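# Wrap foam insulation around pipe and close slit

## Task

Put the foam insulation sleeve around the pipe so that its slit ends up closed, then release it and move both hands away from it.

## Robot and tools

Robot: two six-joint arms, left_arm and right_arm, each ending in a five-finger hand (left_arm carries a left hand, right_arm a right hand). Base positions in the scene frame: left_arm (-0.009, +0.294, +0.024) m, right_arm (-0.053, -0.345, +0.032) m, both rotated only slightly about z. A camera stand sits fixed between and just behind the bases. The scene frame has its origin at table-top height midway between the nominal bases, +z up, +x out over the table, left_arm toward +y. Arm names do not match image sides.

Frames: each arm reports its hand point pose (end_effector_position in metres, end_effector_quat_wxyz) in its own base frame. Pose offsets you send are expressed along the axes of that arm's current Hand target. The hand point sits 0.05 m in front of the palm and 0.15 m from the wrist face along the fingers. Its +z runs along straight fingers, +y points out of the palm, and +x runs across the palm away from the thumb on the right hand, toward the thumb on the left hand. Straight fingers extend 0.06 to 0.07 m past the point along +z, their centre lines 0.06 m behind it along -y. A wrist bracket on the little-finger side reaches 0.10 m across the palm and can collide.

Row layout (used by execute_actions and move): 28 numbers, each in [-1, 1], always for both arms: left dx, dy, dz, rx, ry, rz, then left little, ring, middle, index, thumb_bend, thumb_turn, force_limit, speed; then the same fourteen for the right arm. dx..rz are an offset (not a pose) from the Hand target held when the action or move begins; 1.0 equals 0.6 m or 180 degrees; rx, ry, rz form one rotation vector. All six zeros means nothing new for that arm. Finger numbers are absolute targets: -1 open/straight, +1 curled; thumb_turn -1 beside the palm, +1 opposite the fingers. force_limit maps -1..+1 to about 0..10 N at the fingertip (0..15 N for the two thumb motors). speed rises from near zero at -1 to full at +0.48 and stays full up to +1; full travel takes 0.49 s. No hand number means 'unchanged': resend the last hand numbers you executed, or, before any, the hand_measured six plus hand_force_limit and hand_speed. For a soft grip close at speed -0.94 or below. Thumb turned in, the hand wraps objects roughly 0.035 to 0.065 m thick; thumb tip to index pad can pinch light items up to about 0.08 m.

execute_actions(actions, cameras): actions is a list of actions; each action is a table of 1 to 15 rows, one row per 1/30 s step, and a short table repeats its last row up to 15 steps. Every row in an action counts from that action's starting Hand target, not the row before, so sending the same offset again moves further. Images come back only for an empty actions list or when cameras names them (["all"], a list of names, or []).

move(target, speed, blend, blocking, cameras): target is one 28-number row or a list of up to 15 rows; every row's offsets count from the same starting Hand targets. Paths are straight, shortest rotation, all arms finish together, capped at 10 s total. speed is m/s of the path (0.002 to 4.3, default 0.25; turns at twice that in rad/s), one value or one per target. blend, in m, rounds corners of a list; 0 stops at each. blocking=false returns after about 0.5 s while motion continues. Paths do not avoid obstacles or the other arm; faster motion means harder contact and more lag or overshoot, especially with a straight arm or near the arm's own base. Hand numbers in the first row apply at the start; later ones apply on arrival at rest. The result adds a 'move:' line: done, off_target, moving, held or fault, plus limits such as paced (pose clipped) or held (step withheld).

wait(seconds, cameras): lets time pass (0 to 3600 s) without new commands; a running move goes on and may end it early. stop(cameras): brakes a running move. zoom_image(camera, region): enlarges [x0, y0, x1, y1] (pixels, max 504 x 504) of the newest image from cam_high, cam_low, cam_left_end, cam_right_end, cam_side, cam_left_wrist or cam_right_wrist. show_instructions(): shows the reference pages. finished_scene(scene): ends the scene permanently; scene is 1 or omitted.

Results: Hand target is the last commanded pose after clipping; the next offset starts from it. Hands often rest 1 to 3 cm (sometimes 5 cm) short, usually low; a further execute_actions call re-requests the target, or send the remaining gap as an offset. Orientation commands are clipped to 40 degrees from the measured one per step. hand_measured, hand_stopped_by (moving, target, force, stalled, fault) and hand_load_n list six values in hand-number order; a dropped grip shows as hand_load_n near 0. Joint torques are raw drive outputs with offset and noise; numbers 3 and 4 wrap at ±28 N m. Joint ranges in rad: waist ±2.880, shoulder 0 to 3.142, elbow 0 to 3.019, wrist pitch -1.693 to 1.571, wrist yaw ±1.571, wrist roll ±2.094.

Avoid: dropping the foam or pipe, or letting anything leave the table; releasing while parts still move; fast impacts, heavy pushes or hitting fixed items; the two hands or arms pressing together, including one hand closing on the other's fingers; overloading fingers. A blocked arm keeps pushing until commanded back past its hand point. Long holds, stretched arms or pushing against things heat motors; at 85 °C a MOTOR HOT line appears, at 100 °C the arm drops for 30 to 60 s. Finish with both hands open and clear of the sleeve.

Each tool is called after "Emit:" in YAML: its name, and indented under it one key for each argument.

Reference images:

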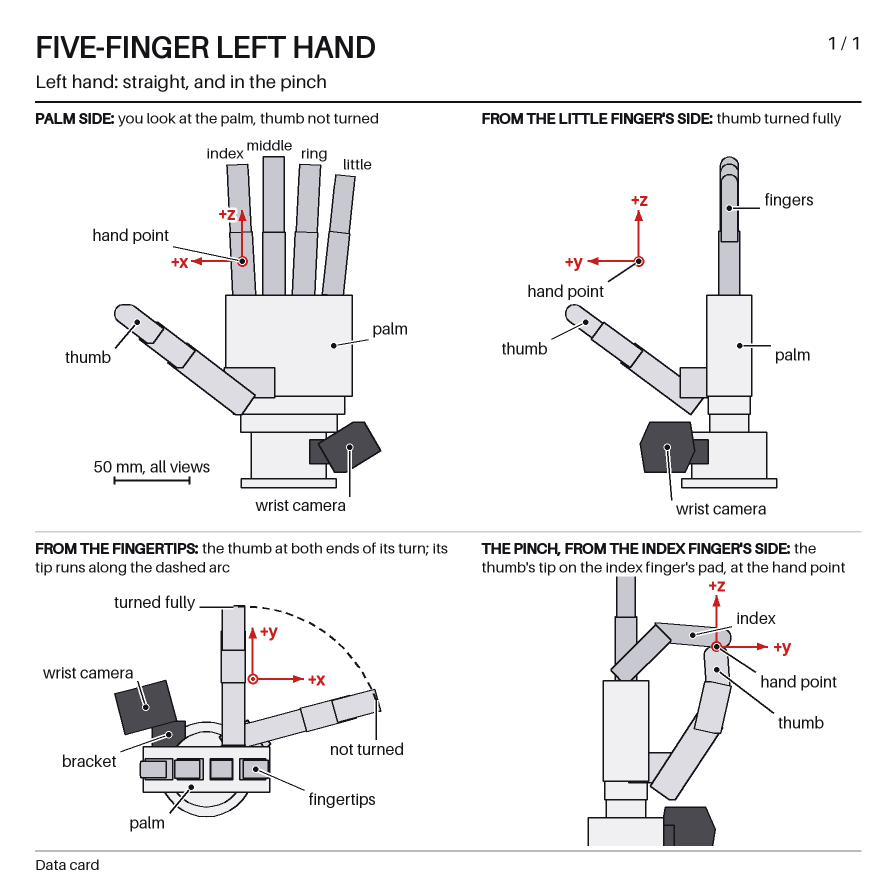

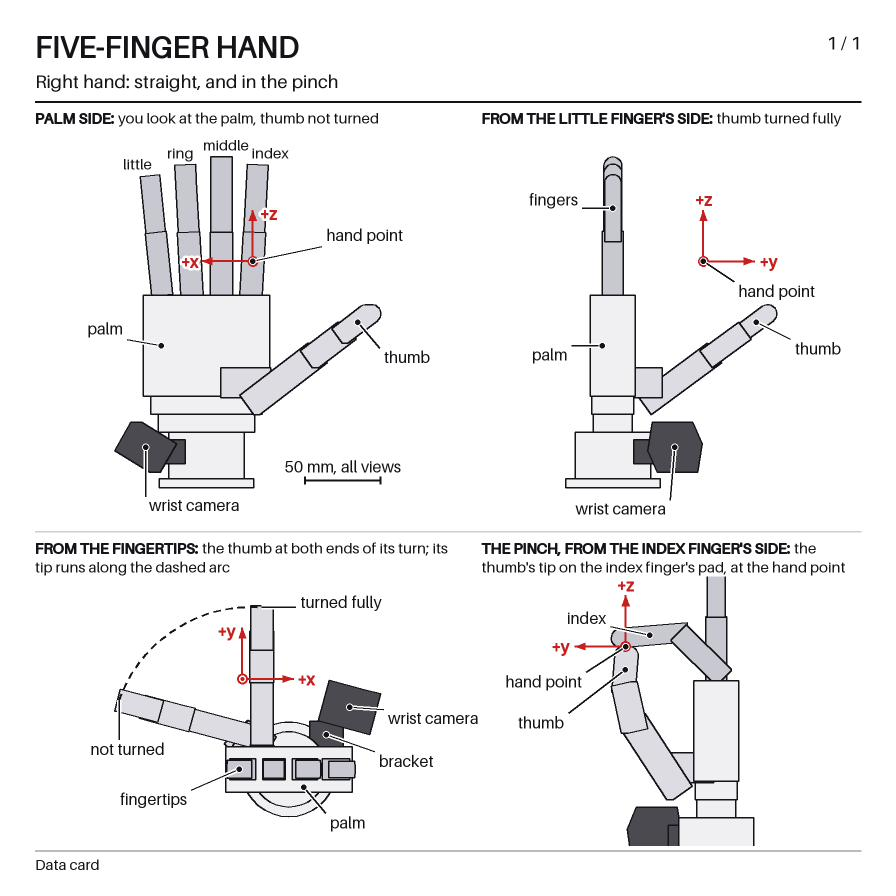

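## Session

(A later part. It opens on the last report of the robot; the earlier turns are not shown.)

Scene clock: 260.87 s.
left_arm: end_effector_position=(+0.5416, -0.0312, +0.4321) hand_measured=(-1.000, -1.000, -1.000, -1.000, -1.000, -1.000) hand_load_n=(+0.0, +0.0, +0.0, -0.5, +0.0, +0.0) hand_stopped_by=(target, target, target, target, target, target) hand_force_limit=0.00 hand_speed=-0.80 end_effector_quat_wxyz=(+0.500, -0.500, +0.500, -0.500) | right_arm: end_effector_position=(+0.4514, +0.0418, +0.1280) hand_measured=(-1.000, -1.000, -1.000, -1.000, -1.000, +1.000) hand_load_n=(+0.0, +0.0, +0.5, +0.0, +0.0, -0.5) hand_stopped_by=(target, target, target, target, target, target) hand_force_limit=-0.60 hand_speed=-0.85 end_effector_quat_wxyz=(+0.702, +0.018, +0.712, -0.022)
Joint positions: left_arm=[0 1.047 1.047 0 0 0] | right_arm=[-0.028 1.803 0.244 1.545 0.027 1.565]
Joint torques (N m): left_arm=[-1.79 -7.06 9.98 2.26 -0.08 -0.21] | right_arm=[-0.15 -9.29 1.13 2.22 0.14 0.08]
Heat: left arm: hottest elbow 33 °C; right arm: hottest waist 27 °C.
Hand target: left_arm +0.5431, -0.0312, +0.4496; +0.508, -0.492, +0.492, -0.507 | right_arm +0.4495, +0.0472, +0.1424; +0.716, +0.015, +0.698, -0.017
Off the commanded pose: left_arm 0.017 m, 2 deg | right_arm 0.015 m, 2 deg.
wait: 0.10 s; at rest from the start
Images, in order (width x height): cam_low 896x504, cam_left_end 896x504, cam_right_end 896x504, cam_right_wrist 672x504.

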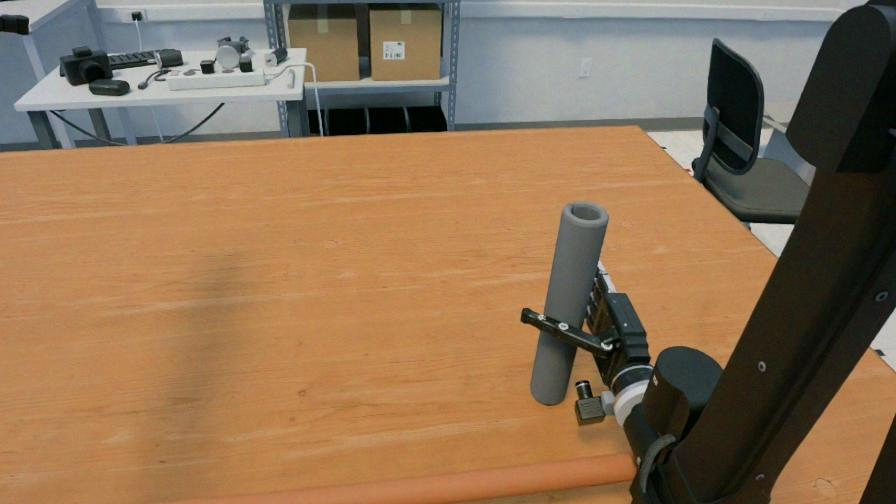

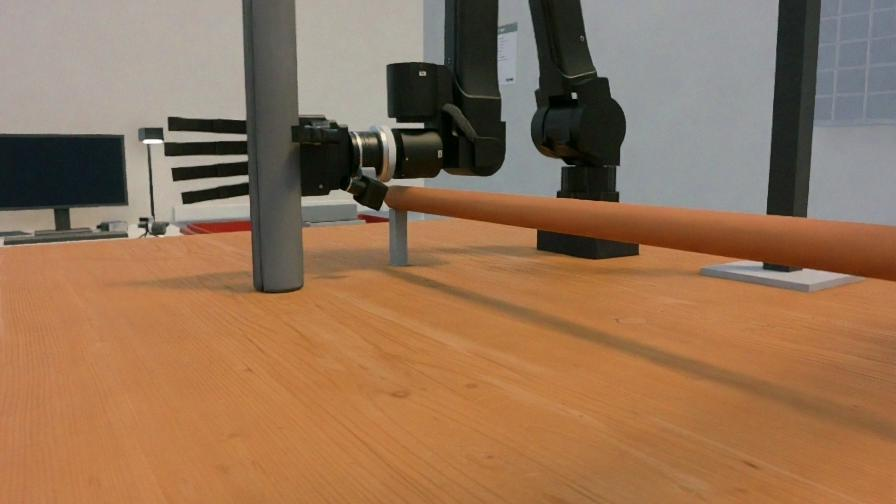

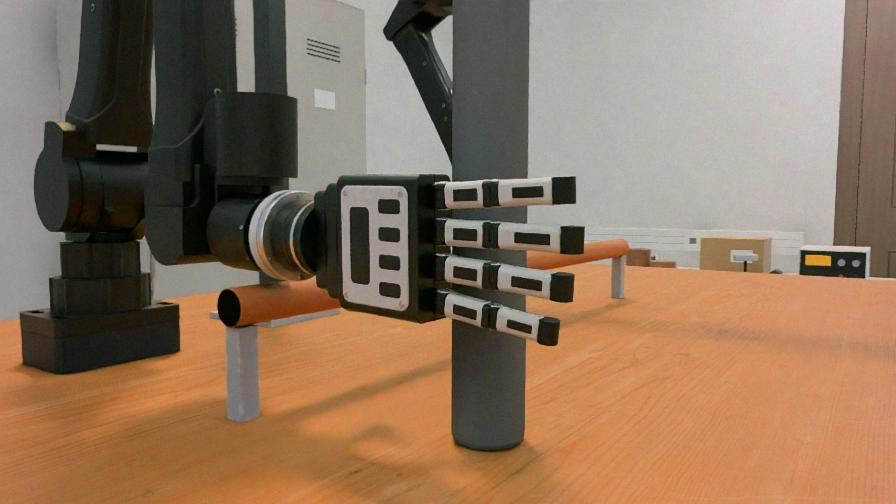

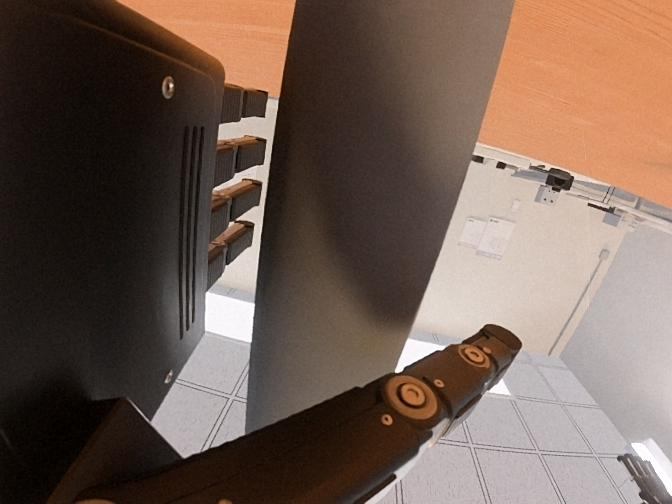

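Emit:
move:
  target:
    - [0,0,0,0,0,0,-1,-1,-1,-1,-1,-1,0,-0.8,0,-0.032,-0.0133,0,0,0,-1,-1,-1,-1,-1,1,-0.6,-0.85]
  speed: 0.03
  cameras: ["cam_high","cam_left_end","cam_right_end","cam_side"]

Scene clock: 262.73 s.
left_arm: end_effector_position=(+0.5416, -0.0312, +0.4321) hand_measured=(-1.000, -1.000, -1.000, -1.000, -1.000, -1.000) hand_load_n=(+0.0, +0.0, +0.5, +0.0, +0.0, -0.5) hand_stopped_by=(target, target, target, target, target, target) hand_force_limit=0.00 hand_speed=-0.80 end_effector_quat_wxyz=(+0.500, -0.500, +0.500, -0.500) | right_arm: end_effector_position=(+0.4420, +0.0337, +0.1286) hand_measured=(-1.000, -1.000, -1.000, -1.000, -1.000, +1.000) hand_load_n=(+0.0, +0.0, +0.0, +0.0, +0.0, +0.0) hand_stopped_by=(target, target, target, target, target, target) hand_force_limit=-0.60 hand_speed=-0.85 end_effector_quat_wxyz=(+0.701, +0.011, +0.713, -0.014)
Joint positions: left_arm=[0 1.047 1.047 0 0 0] | right_arm=[-0.078 1.794 0.223 1.553 -0.043 1.565]
Joint torques (N m): left_arm=[-1.79 -6.95 9.95 2.28 -0.06 -0.2] | right_arm=[-2.49 -9.23 1.2 2.28 -0.09 0.11]
Heat: left arm: hottest elbow 33 °C; right arm: hottest waist 27 °C.
Hand target: left_arm +0.5431, -0.0312, +0.4496; +0.508, -0.492, +0.492, -0.507 | right_arm +0.4406, +0.0284, +0.1423; +0.716, +0.015, +0.698, -0.017
Off the commanded pose: left_arm 0.017 m, 2 deg | right_arm 0.015 m, 3 deg.
joint sent to its limit (right arm) — joint 4 (wrist pitch), upper limit. The joint targets still meet the commanded pose.
move: off_target (right_arm)

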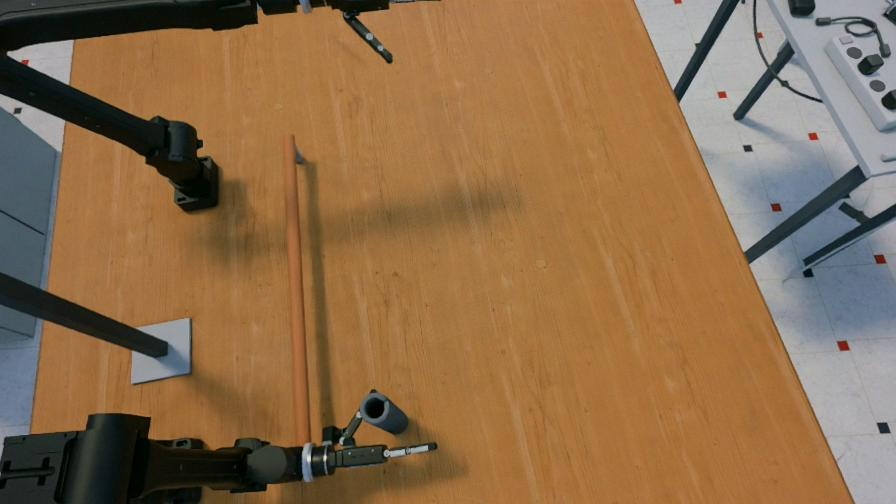

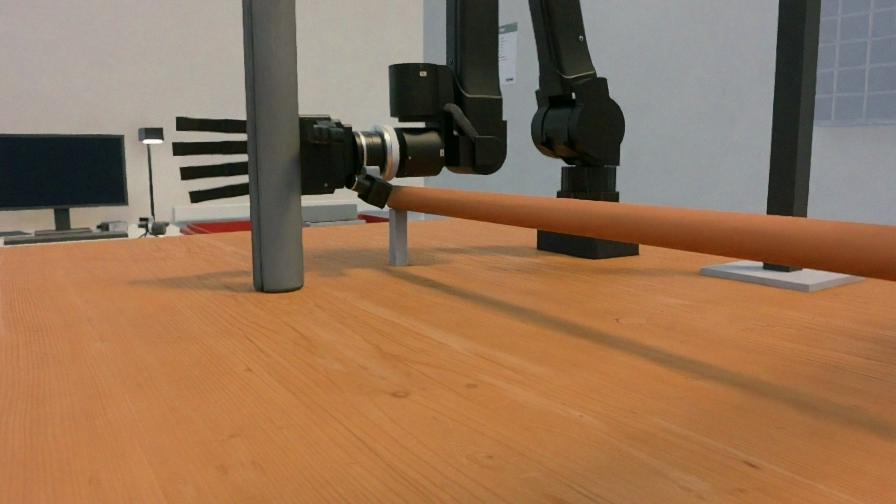

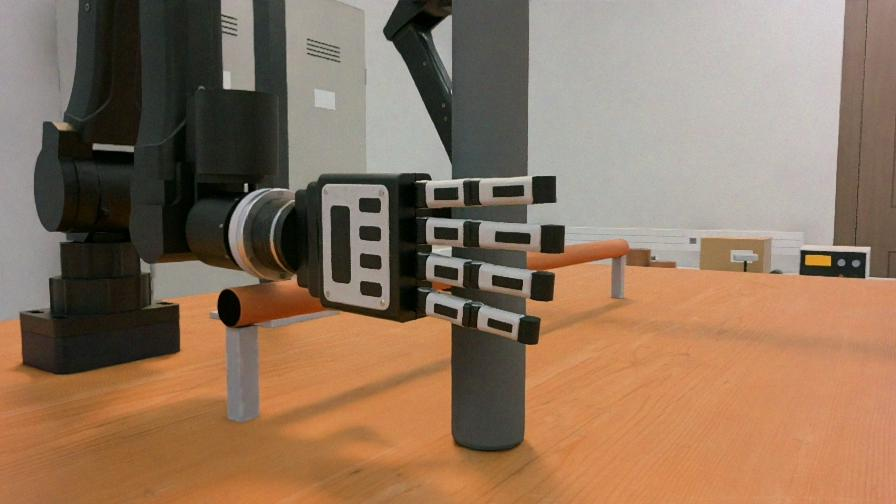

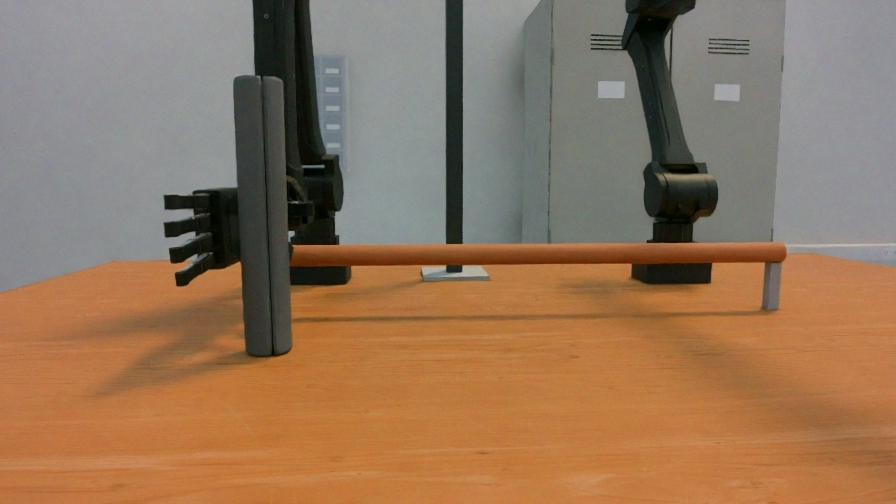

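Emit:
move:
  target:
    - [0,0,0,0,0,0,-1,-1,-1,-1,-1,-1,0,-0.8,0,-0.01,-0.0,0,0,0,-1,-1,-1,-1,-1,1,-0.6,-0.85]
  speed: 0.03
  cameras: ["cam_left_end","cam_right_end","cam_side"]

Scene clock: 263.50 s.
left_arm: end_effector_position=(+0.5416, -0.0312, +0.4321) hand_measured=(-1.000, -1.000, -1.000, -1.000, -1.000, -1.000) hand_load_n=(+0.0, +0.0, +0.0, +0.0, +0.0, -0.5) hand_stopped_by=(target, target, target, target, target, target) hand_force_limit=0.00 hand_speed=-0.80 end_effector_quat_wxyz=(+0.500, -0.500, +0.500, -0.500) | right_arm: end_effector_position=(+0.4415, +0.0275, +0.1286) hand_measured=(-1.000, -1.000, -1.000, -1.000, -1.000, +1.000) hand_load_n=(+0.0, +0.0, +0.0, +0.0, +0.0, -0.5) hand_stopped_by=(target, target, target, target, target, target) hand_force_limit=-0.60 hand_speed=-0.85 end_effector_quat_wxyz=(+0.701, +0.011, +0.713, -0.014)
Joint positions: left_arm=[0 1.047 1.047 0 0 0] | right_arm=[-0.103 1.794 0.223 1.553 -0.068 1.565]
Joint torques (N m): left_arm=[-1.67 -7.06 9.96 2.32 -0.07 -0.2] | right_arm=[-2.73 -9.35 1.16 2.3 -0.1 0.11]
Heat: left arm: hottest elbow 33 °C; right arm: hottest waist 27 °C.
Hand target: left_arm +0.5431, -0.0312, +0.4496; +0.508, -0.492, +0.492, -0.507 | right_arm +0.4403, +0.0224, +0.1423; +0.716, +0.015, +0.698, -0.017
Off the commanded pose: left_arm 0.017 m, 2 deg | right_arm 0.015 m, 3 deg.
joint sent to its limit (right arm) — joint 4 (wrist pitch), upper limit. The joint targets still meet the commanded pose.
move: off_target (right_arm)

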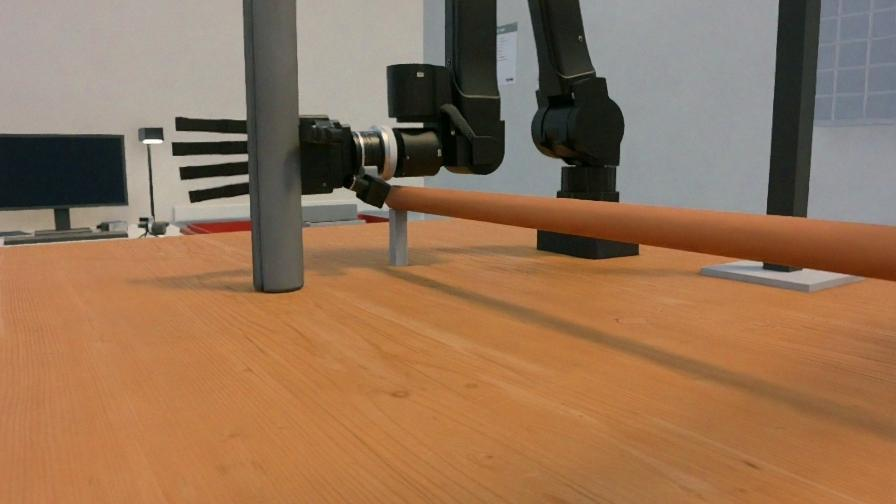

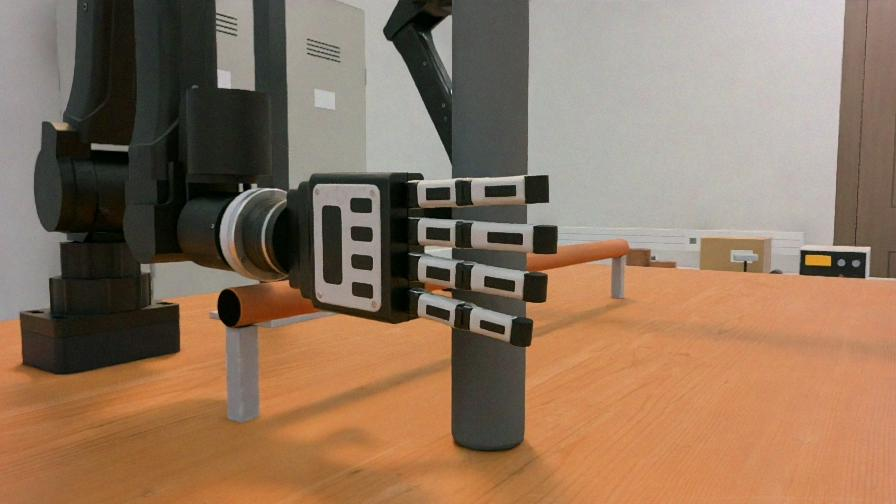

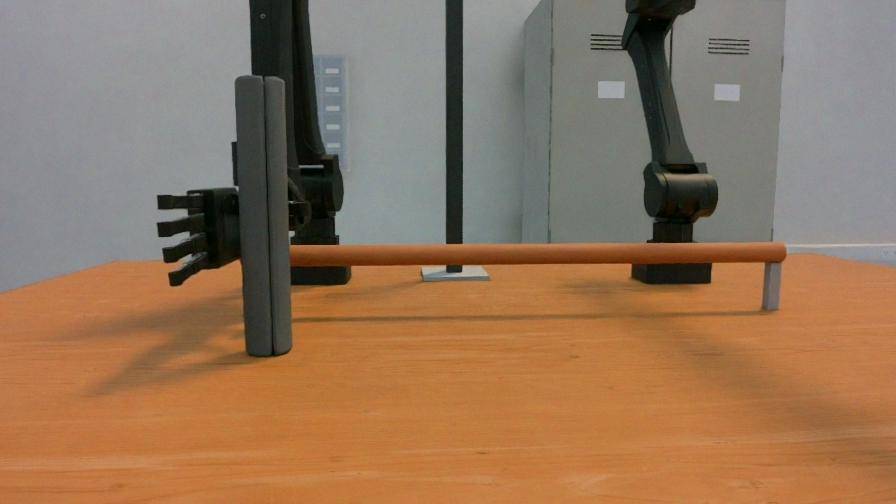

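Emit:
move:
  target:
    - [0,0,0,0,0,0,-1,-1,-1,-1,-1,-1,0,-0.8,0,-0.012,-0.0,0,0,0,-1,-1,-1,-1,-1,1,-0.6,-0.85]
  speed: 0.03
  cameras: ["cam_left_end","cam_right_end","cam_side"]

Scene clock: 264.33 s.
left_arm: end_effector_position=(+0.5416, -0.0312, +0.4321) hand_measured=(-1.000, -1.000, -1.000, -1.000, -1.000, -1.000) hand_load_n=(-0.5, +0.0, +0.0, +0.0, +0.0, -0.5) hand_stopped_by=(target, target, target, target, target, target) hand_force_limit=0.00 hand_speed=-0.80 end_effector_quat_wxyz=(+0.500, -0.500, +0.500, -0.500) | right_arm: end_effector_position=(+0.4407, +0.0203, +0.1287) hand_measured=(-1.000, -1.000, -1.000, -1.000, -1.000, +1.000) hand_load_n=(+0.0, +0.0, -0.5, +0.0, +0.0, -0.5) hand_stopped_by=(target, target, target, target, target, target) hand_force_limit=-0.60 hand_speed=-0.85 end_effector_quat_wxyz=(+0.701, +0.011, +0.713, -0.014)
Joint positions: left_arm=[0 1.047 1.047 0 0 0] | right_arm=[-0.133 1.794 0.223 1.553 -0.097 1.565]
Joint torques (N m): left_arm=[-1.79 -7 9.89 2.32 -0.07 -0.2] | right_arm=[-2.43 -9.11 1.35 2.32 -0.06 0.11]
Heat: left arm: hottest elbow 33 °C; right arm: hottest waist 27 °C.
Hand target: left_arm +0.5431, -0.0312, +0.4496; +0.508, -0.492, +0.492, -0.507 | right_arm +0.4400, +0.0152, +0.1423; +0.716, +0.015, +0.698, -0.017
Off the commanded pose: left_arm 0.017 m, 2 deg | right_arm 0.015 m, 3 deg.
joint sent to its limit (right arm) — joint 4 (wrist pitch), upper limit. The joint targets still meet the commanded pose.
move: off_target (right_arm)

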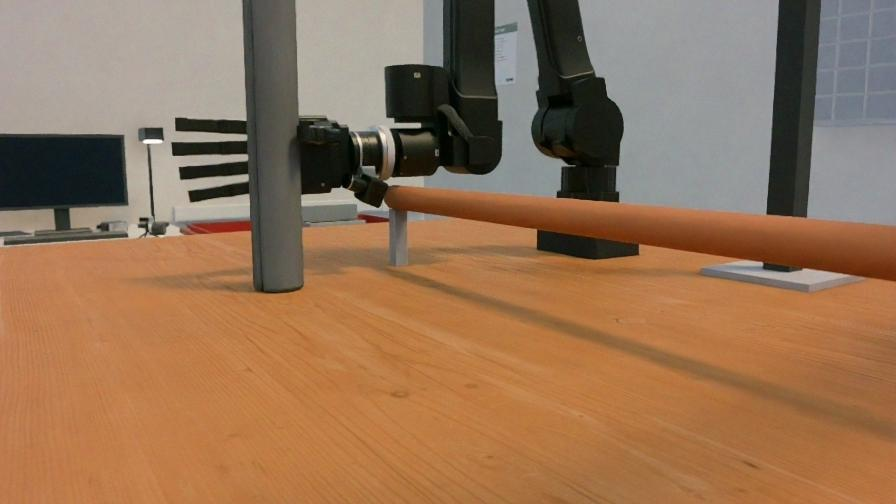

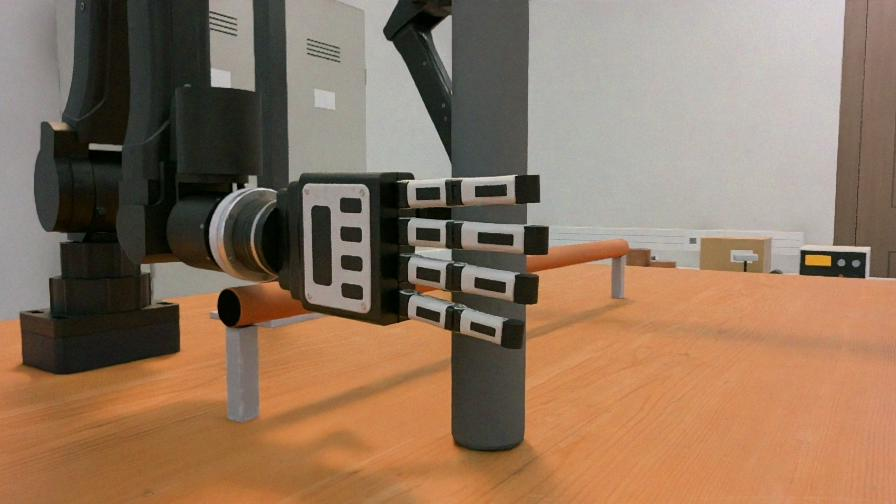

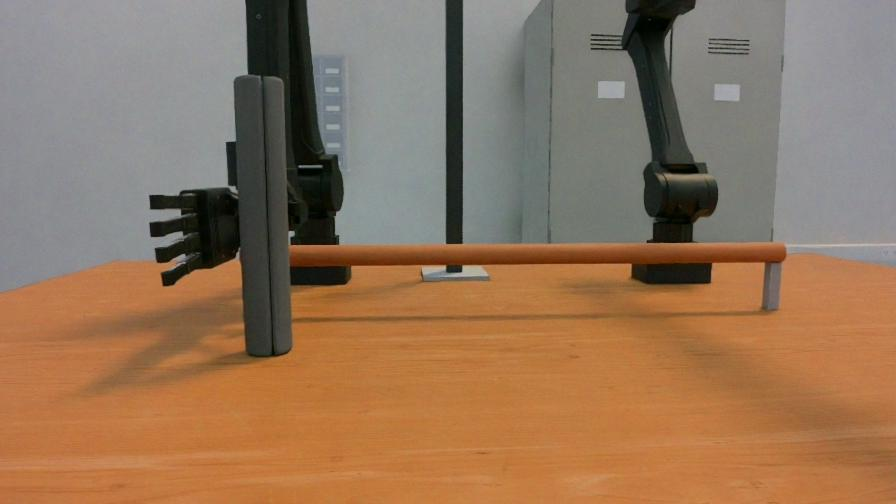

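Emit:
move:
  target:
    - [0,0,0,0,0,0,-1,-1,-1,-1,-1,-1,0,-0.8,0,0,0,0,0,0,0.02,0.02,0.02,0.02,-1,1,-0.6,-0.8]
  cameras: ["cam_high","cam_left_end","cam_right_end","cam_side"]

Scene clock: 266.53 s.
left_arm: end_effector_position=(+0.5416, -0.0312, +0.4321) hand_measured=(-1.000, -1.000, -1.000, -1.000, -1.000, -1.000) hand_load_n=(+0.0, +0.0, +0.0, +0.0, +0.0, -0.5) hand_stopped_by=(target, target, target, target, target, target) hand_force_limit=0.00 hand_speed=-0.80 end_effector_quat_wxyz=(+0.500, -0.500, +0.500, -0.500) | right_arm: end_effector_position=(+0.4406, +0.0203, +0.1287) hand_measured=(+0.020, +0.020, +0.020, +0.020, -1.000, +1.000) hand_load_n=(+0.0, +0.0, +0.0, +0.0, +0.0, +0.0) hand_stopped_by=(target, target, target, target, target, target) hand_force_limit=-0.60 hand_speed=-0.80 end_effector_quat_wxyz=(+0.701, +0.011, +0.713, -0.014)
Joint positions: left_arm=[0 1.047 1.047 0 0 0] | right_arm=[-0.133 1.794 0.223 1.553 -0.097 1.565]
Joint torques (N m): left_arm=[-1.49 -7.12 9.87 2.3 -0.07 -0.2] | right_arm=[-1.9 -8.76 1.26 2.22 -0.09 0.12]
Heat: left arm: hottest elbow 33 °C; right arm: hottest waist 27 °C.
Hand target: left_arm +0.5431, -0.0312, +0.4496; +0.508, -0.492, +0.492, -0.507 | right_arm +0.4400, +0.0152, +0.1423; +0.716, +0.015, +0.698, -0.017
Off the commanded pose: left_arm 0.017 m, 2 deg | right_arm 0.015 m, 3 deg.
joint sent to its limit (right arm) — joint 4 (wrist pitch), upper limit. The joint targets still meet the commanded pose.
move: done

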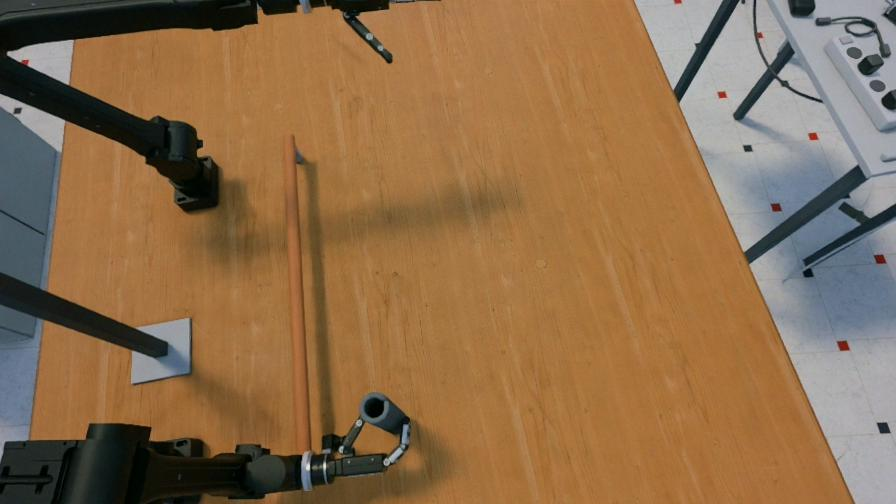

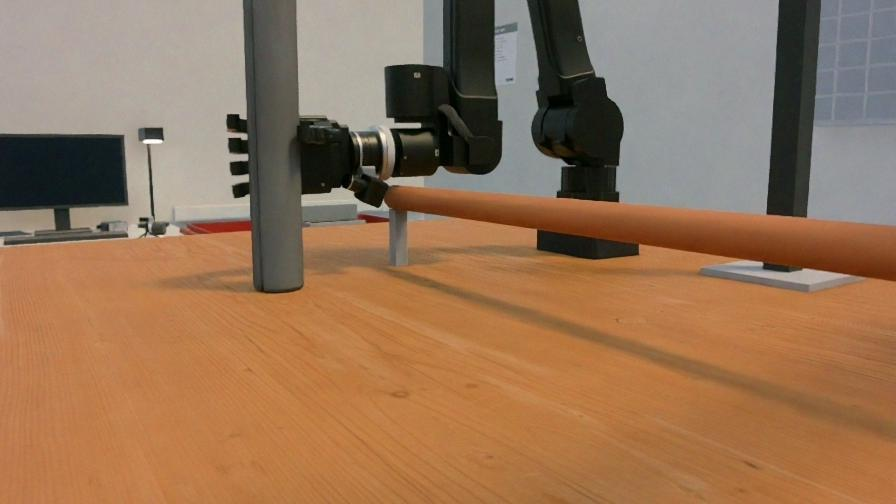

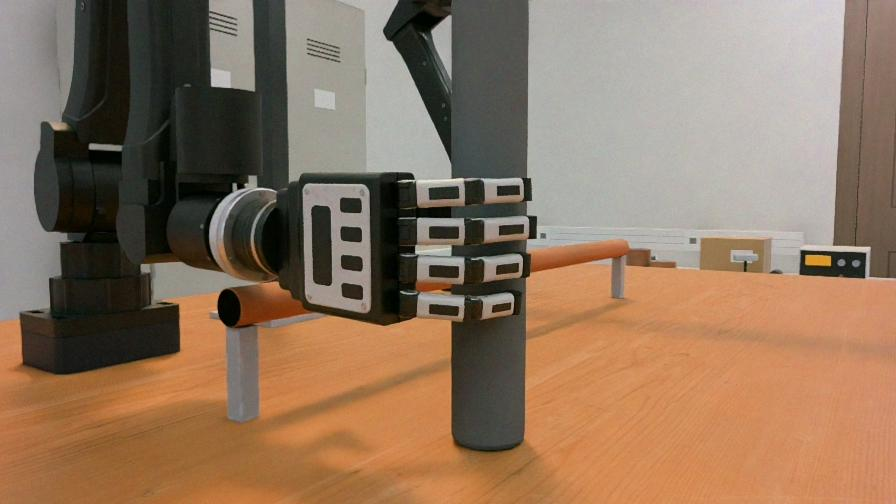

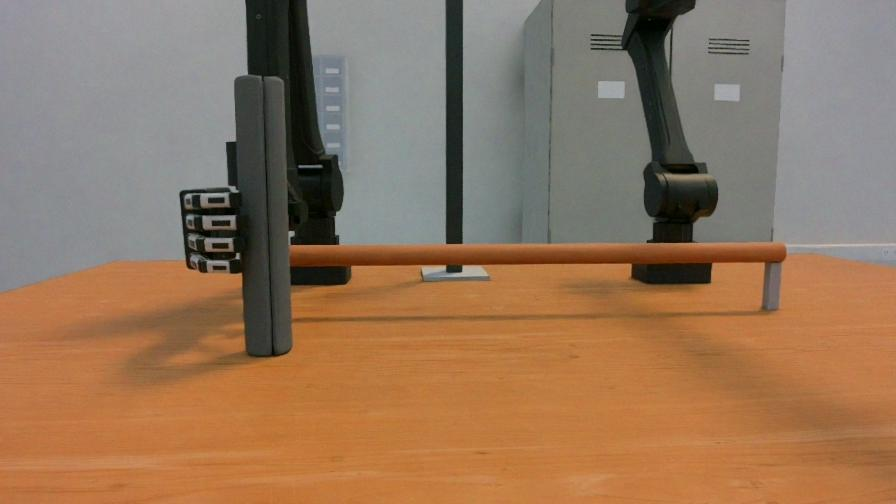

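Emit:
move:
  target:
    - [0,0,0,0,0,0,-1,-1,-1,-1,-1,-1,0,-0.8,0,0,0,0,0,0,0.16,0.16,0.16,0.16,-1,1,-0.6,-0.85]
  cameras: ["cam_high","cam_left_end","cam_right_end","cam_side"]

Scene clock: 270.77 s.
left_arm: end_effector_position=(+0.5416, -0.0312, +0.4321) hand_measured=(-1.000, -1.000, -1.000, -1.000, -1.000, -1.000) hand_load_n=(+0.0, +0.0, -0.5, +0.0, +0.0, -0.5) hand_stopped_by=(target, target, target, target, target, target) hand_force_limit=0.00 hand_speed=-0.80 end_effector_quat_wxyz=(+0.500, -0.500, +0.500, -0.500) | right_arm: end_effector_position=(+0.4406, +0.0203, +0.1287) hand_measured=(+0.160, +0.160, +0.160, +0.160, -1.000, +1.000) hand_load_n=(+0.0, +0.0, +0.5, +0.0, +0.0, +0.0) hand_stopped_by=(target, target, target, target, target, target) hand_force_limit=-0.60 hand_speed=-0.85 end_effector_quat_wxyz=(+0.701, +0.011, +0.713, -0.014)
Joint positions: left_arm=[0 1.047 1.047 0 0 0] | right_arm=[-0.133 1.794 0.223 1.553 -0.097 1.565]
Joint torques (N m): left_arm=[-1.79 -6.89 9.92 2.28 -0.09 -0.2] | right_arm=[-2.67 -9.17 1.31 2.35 -0.07 0.15]
Heat: left arm: hottest elbow 33 °C; right arm: hottest waist 27 °C.
Hand target: left_arm +0.5431, -0.0312, +0.4496; +0.508, -0.492, +0.492, -0.507 | right_arm +0.4400, +0.0152, +0.1423; +0.716, +0.015, +0.698, -0.017
Off the commanded pose: left_arm 0.017 m, 2 deg | right_arm 0.015 m, 3 deg.
joint sent to its limit (right arm) — joint 4 (wrist pitch), upper limit. The joint targets still meet the commanded pose.
move: done

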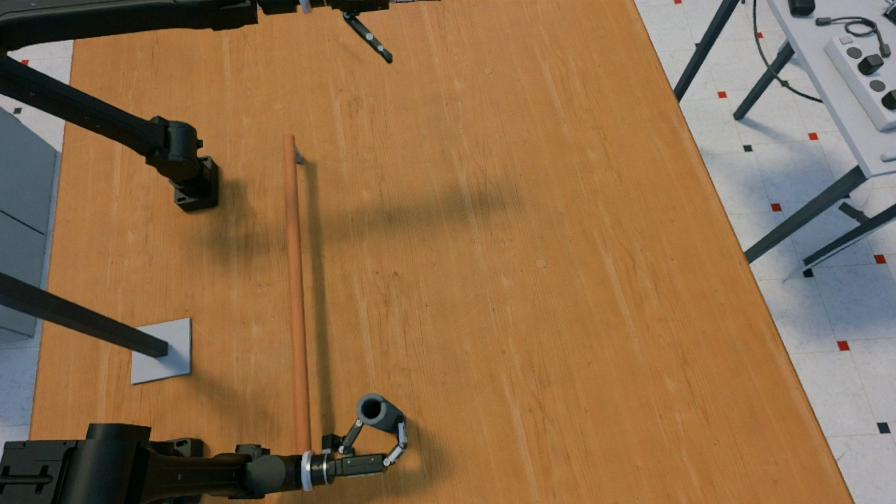

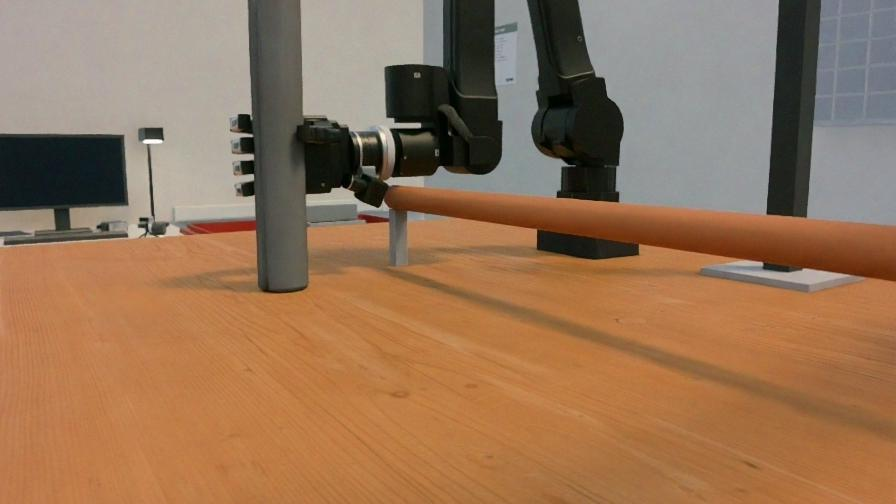

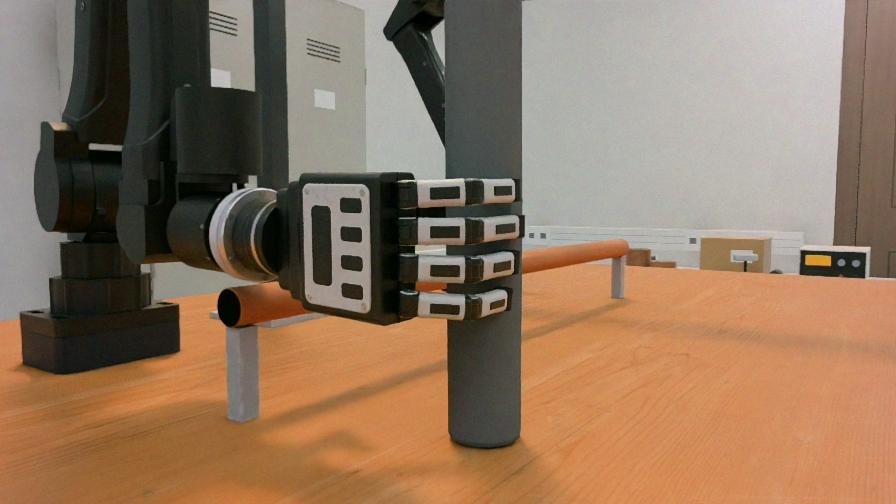

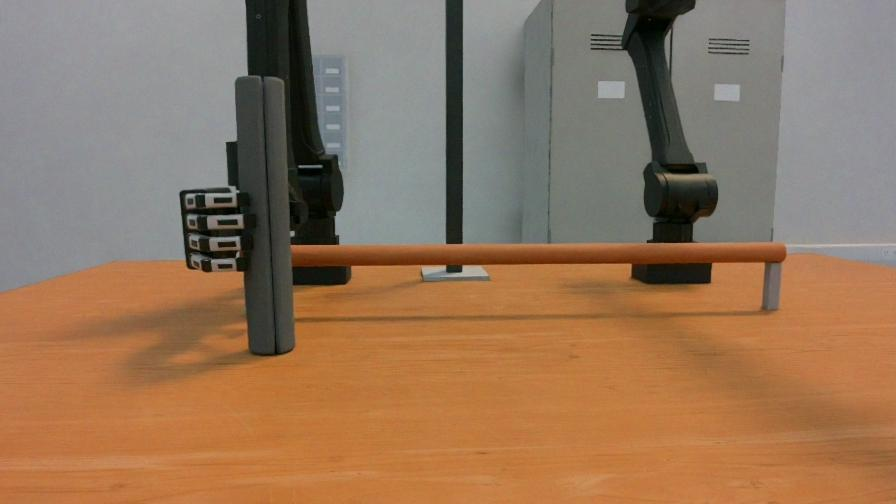

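Emit:
move:
  target:
    - [0,0,0,0,0,0,-1,-1,-1,-1,-1,-1,0,-0.8,0,0,0,0,0,0,0.22,0.22,0.22,0.22,-1,1,-0.5,-0.88]
  cameras: ["cam_high","cam_left_end","cam_right_end","cam_side"]

Emit:
zoom_image:
  camera: "cam_high"
  region: [310, 365, 460, 480]

Scene clock: 271.37 s.
left_arm: end_effector_position=(+0.5416, -0.0312, +0.4321) hand_measured=(-1.000, -1.000, -1.000, -1.000, -1.000, -1.000) hand_load_n=(+0.0, +0.0, +0.0, +0.0, +0.0, -0.5) hand_stopped_by=(target, target, target, target, target, target) hand_force_limit=0.00 hand_speed=-0.80 end_effector_quat_wxyz=(+0.500, -0.500, +0.500, -0.500) | right_arm: end_effector_position=(+0.4406, +0.0203, +0.1287) hand_measured=(+0.220, +0.220, +0.220, +0.220, -1.000, +1.000) hand_load_n=(+0.0, +0.5, +1.5, +0.0, +0.0, +0.5) hand_stopped_by=(target, target, target, target, target, target) hand_force_limit=-0.50 hand_speed=-0.88 end_effector_quat_wxyz=(+0.701, +0.011, +0.713, -0.014)
Joint positions: left_arm=[0 1.047 1.047 0 0 0] | right_arm=[-0.133 1.794 0.223 1.553 -0.097 1.565]
Joint torques (N m): left_arm=[-1.61 -6.89 9.96 2.25 -0.07 -0.21] | right_arm=[-2.61 -9.29 1.25 2.29 -0.08 0.13]
Heat: left arm: hottest elbow 33 °C; right arm: hottest waist 27 °C.
Hand target: left_arm +0.5431, -0.0312, +0.4496; +0.508, -0.492, +0.492, -0.507 | right_arm +0.4400, +0.0152, +0.1423; +0.716, +0.015, +0.698, -0.017
Off the commanded pose: left_arm 0.017 m, 2 deg | right_arm 0.015 m, 3 deg.
joint sent to its limit (right arm) — joint 4 (wrist pitch), upper limit. The joint targets still meet the commanded pose.
move: done

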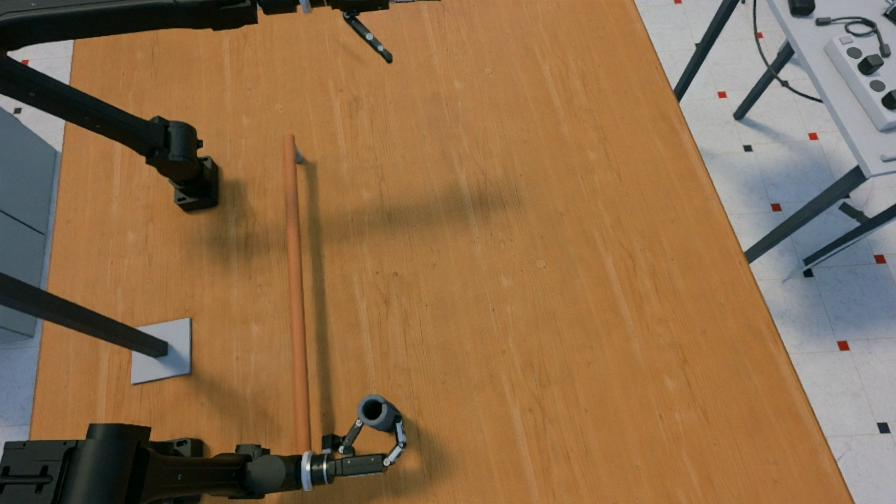

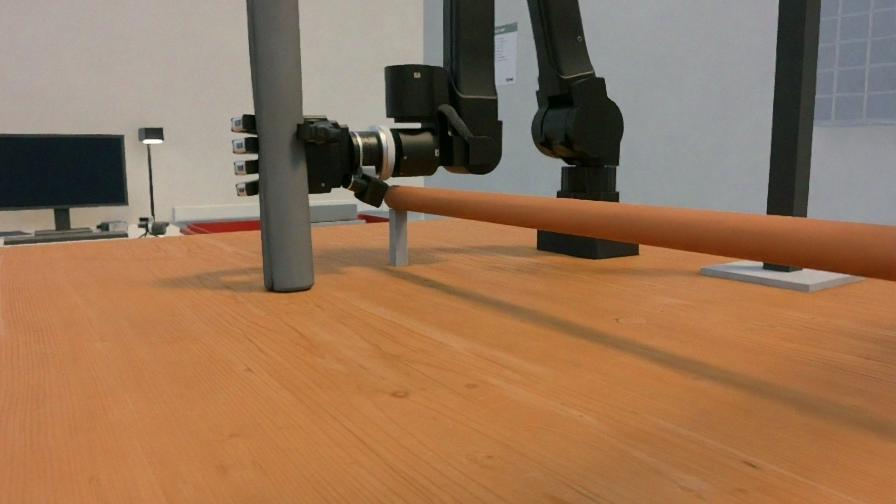

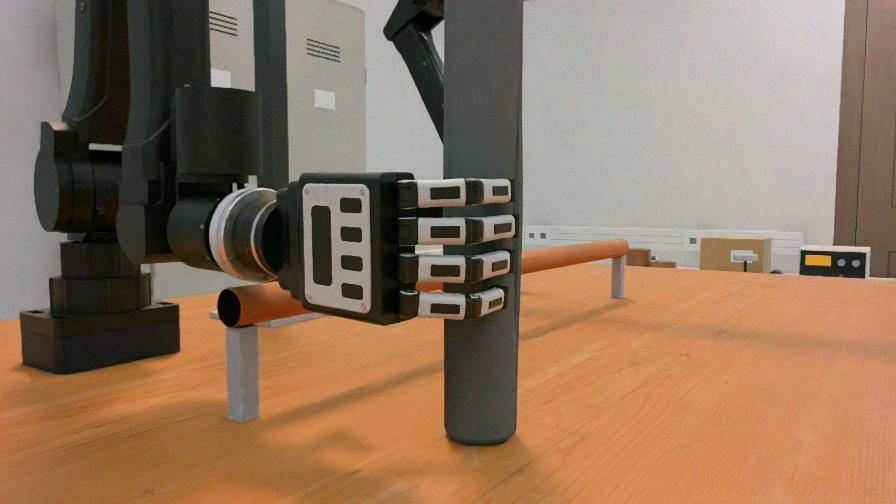

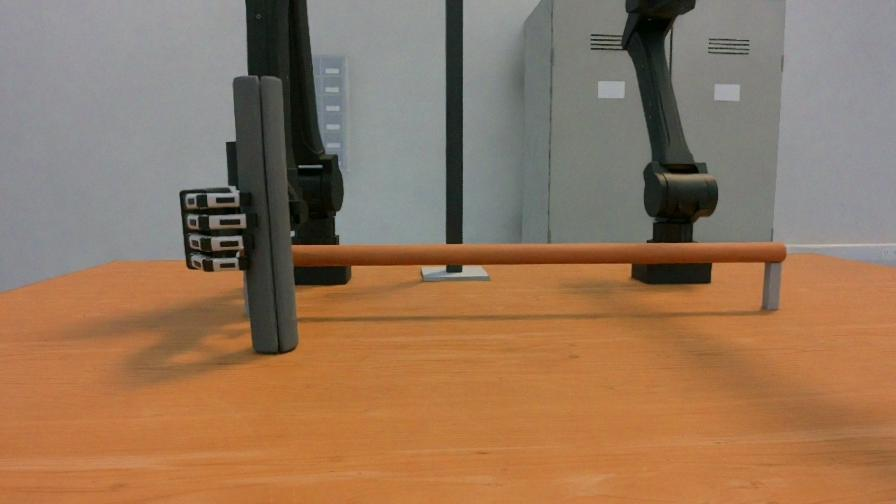

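Scaled by 3.360.

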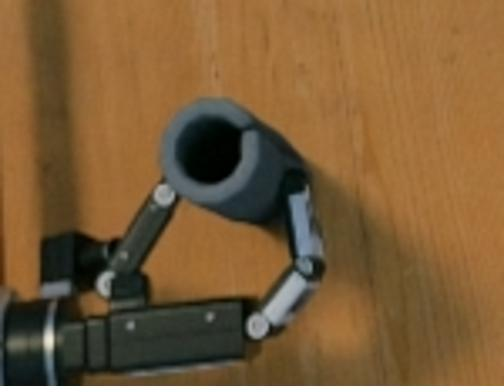

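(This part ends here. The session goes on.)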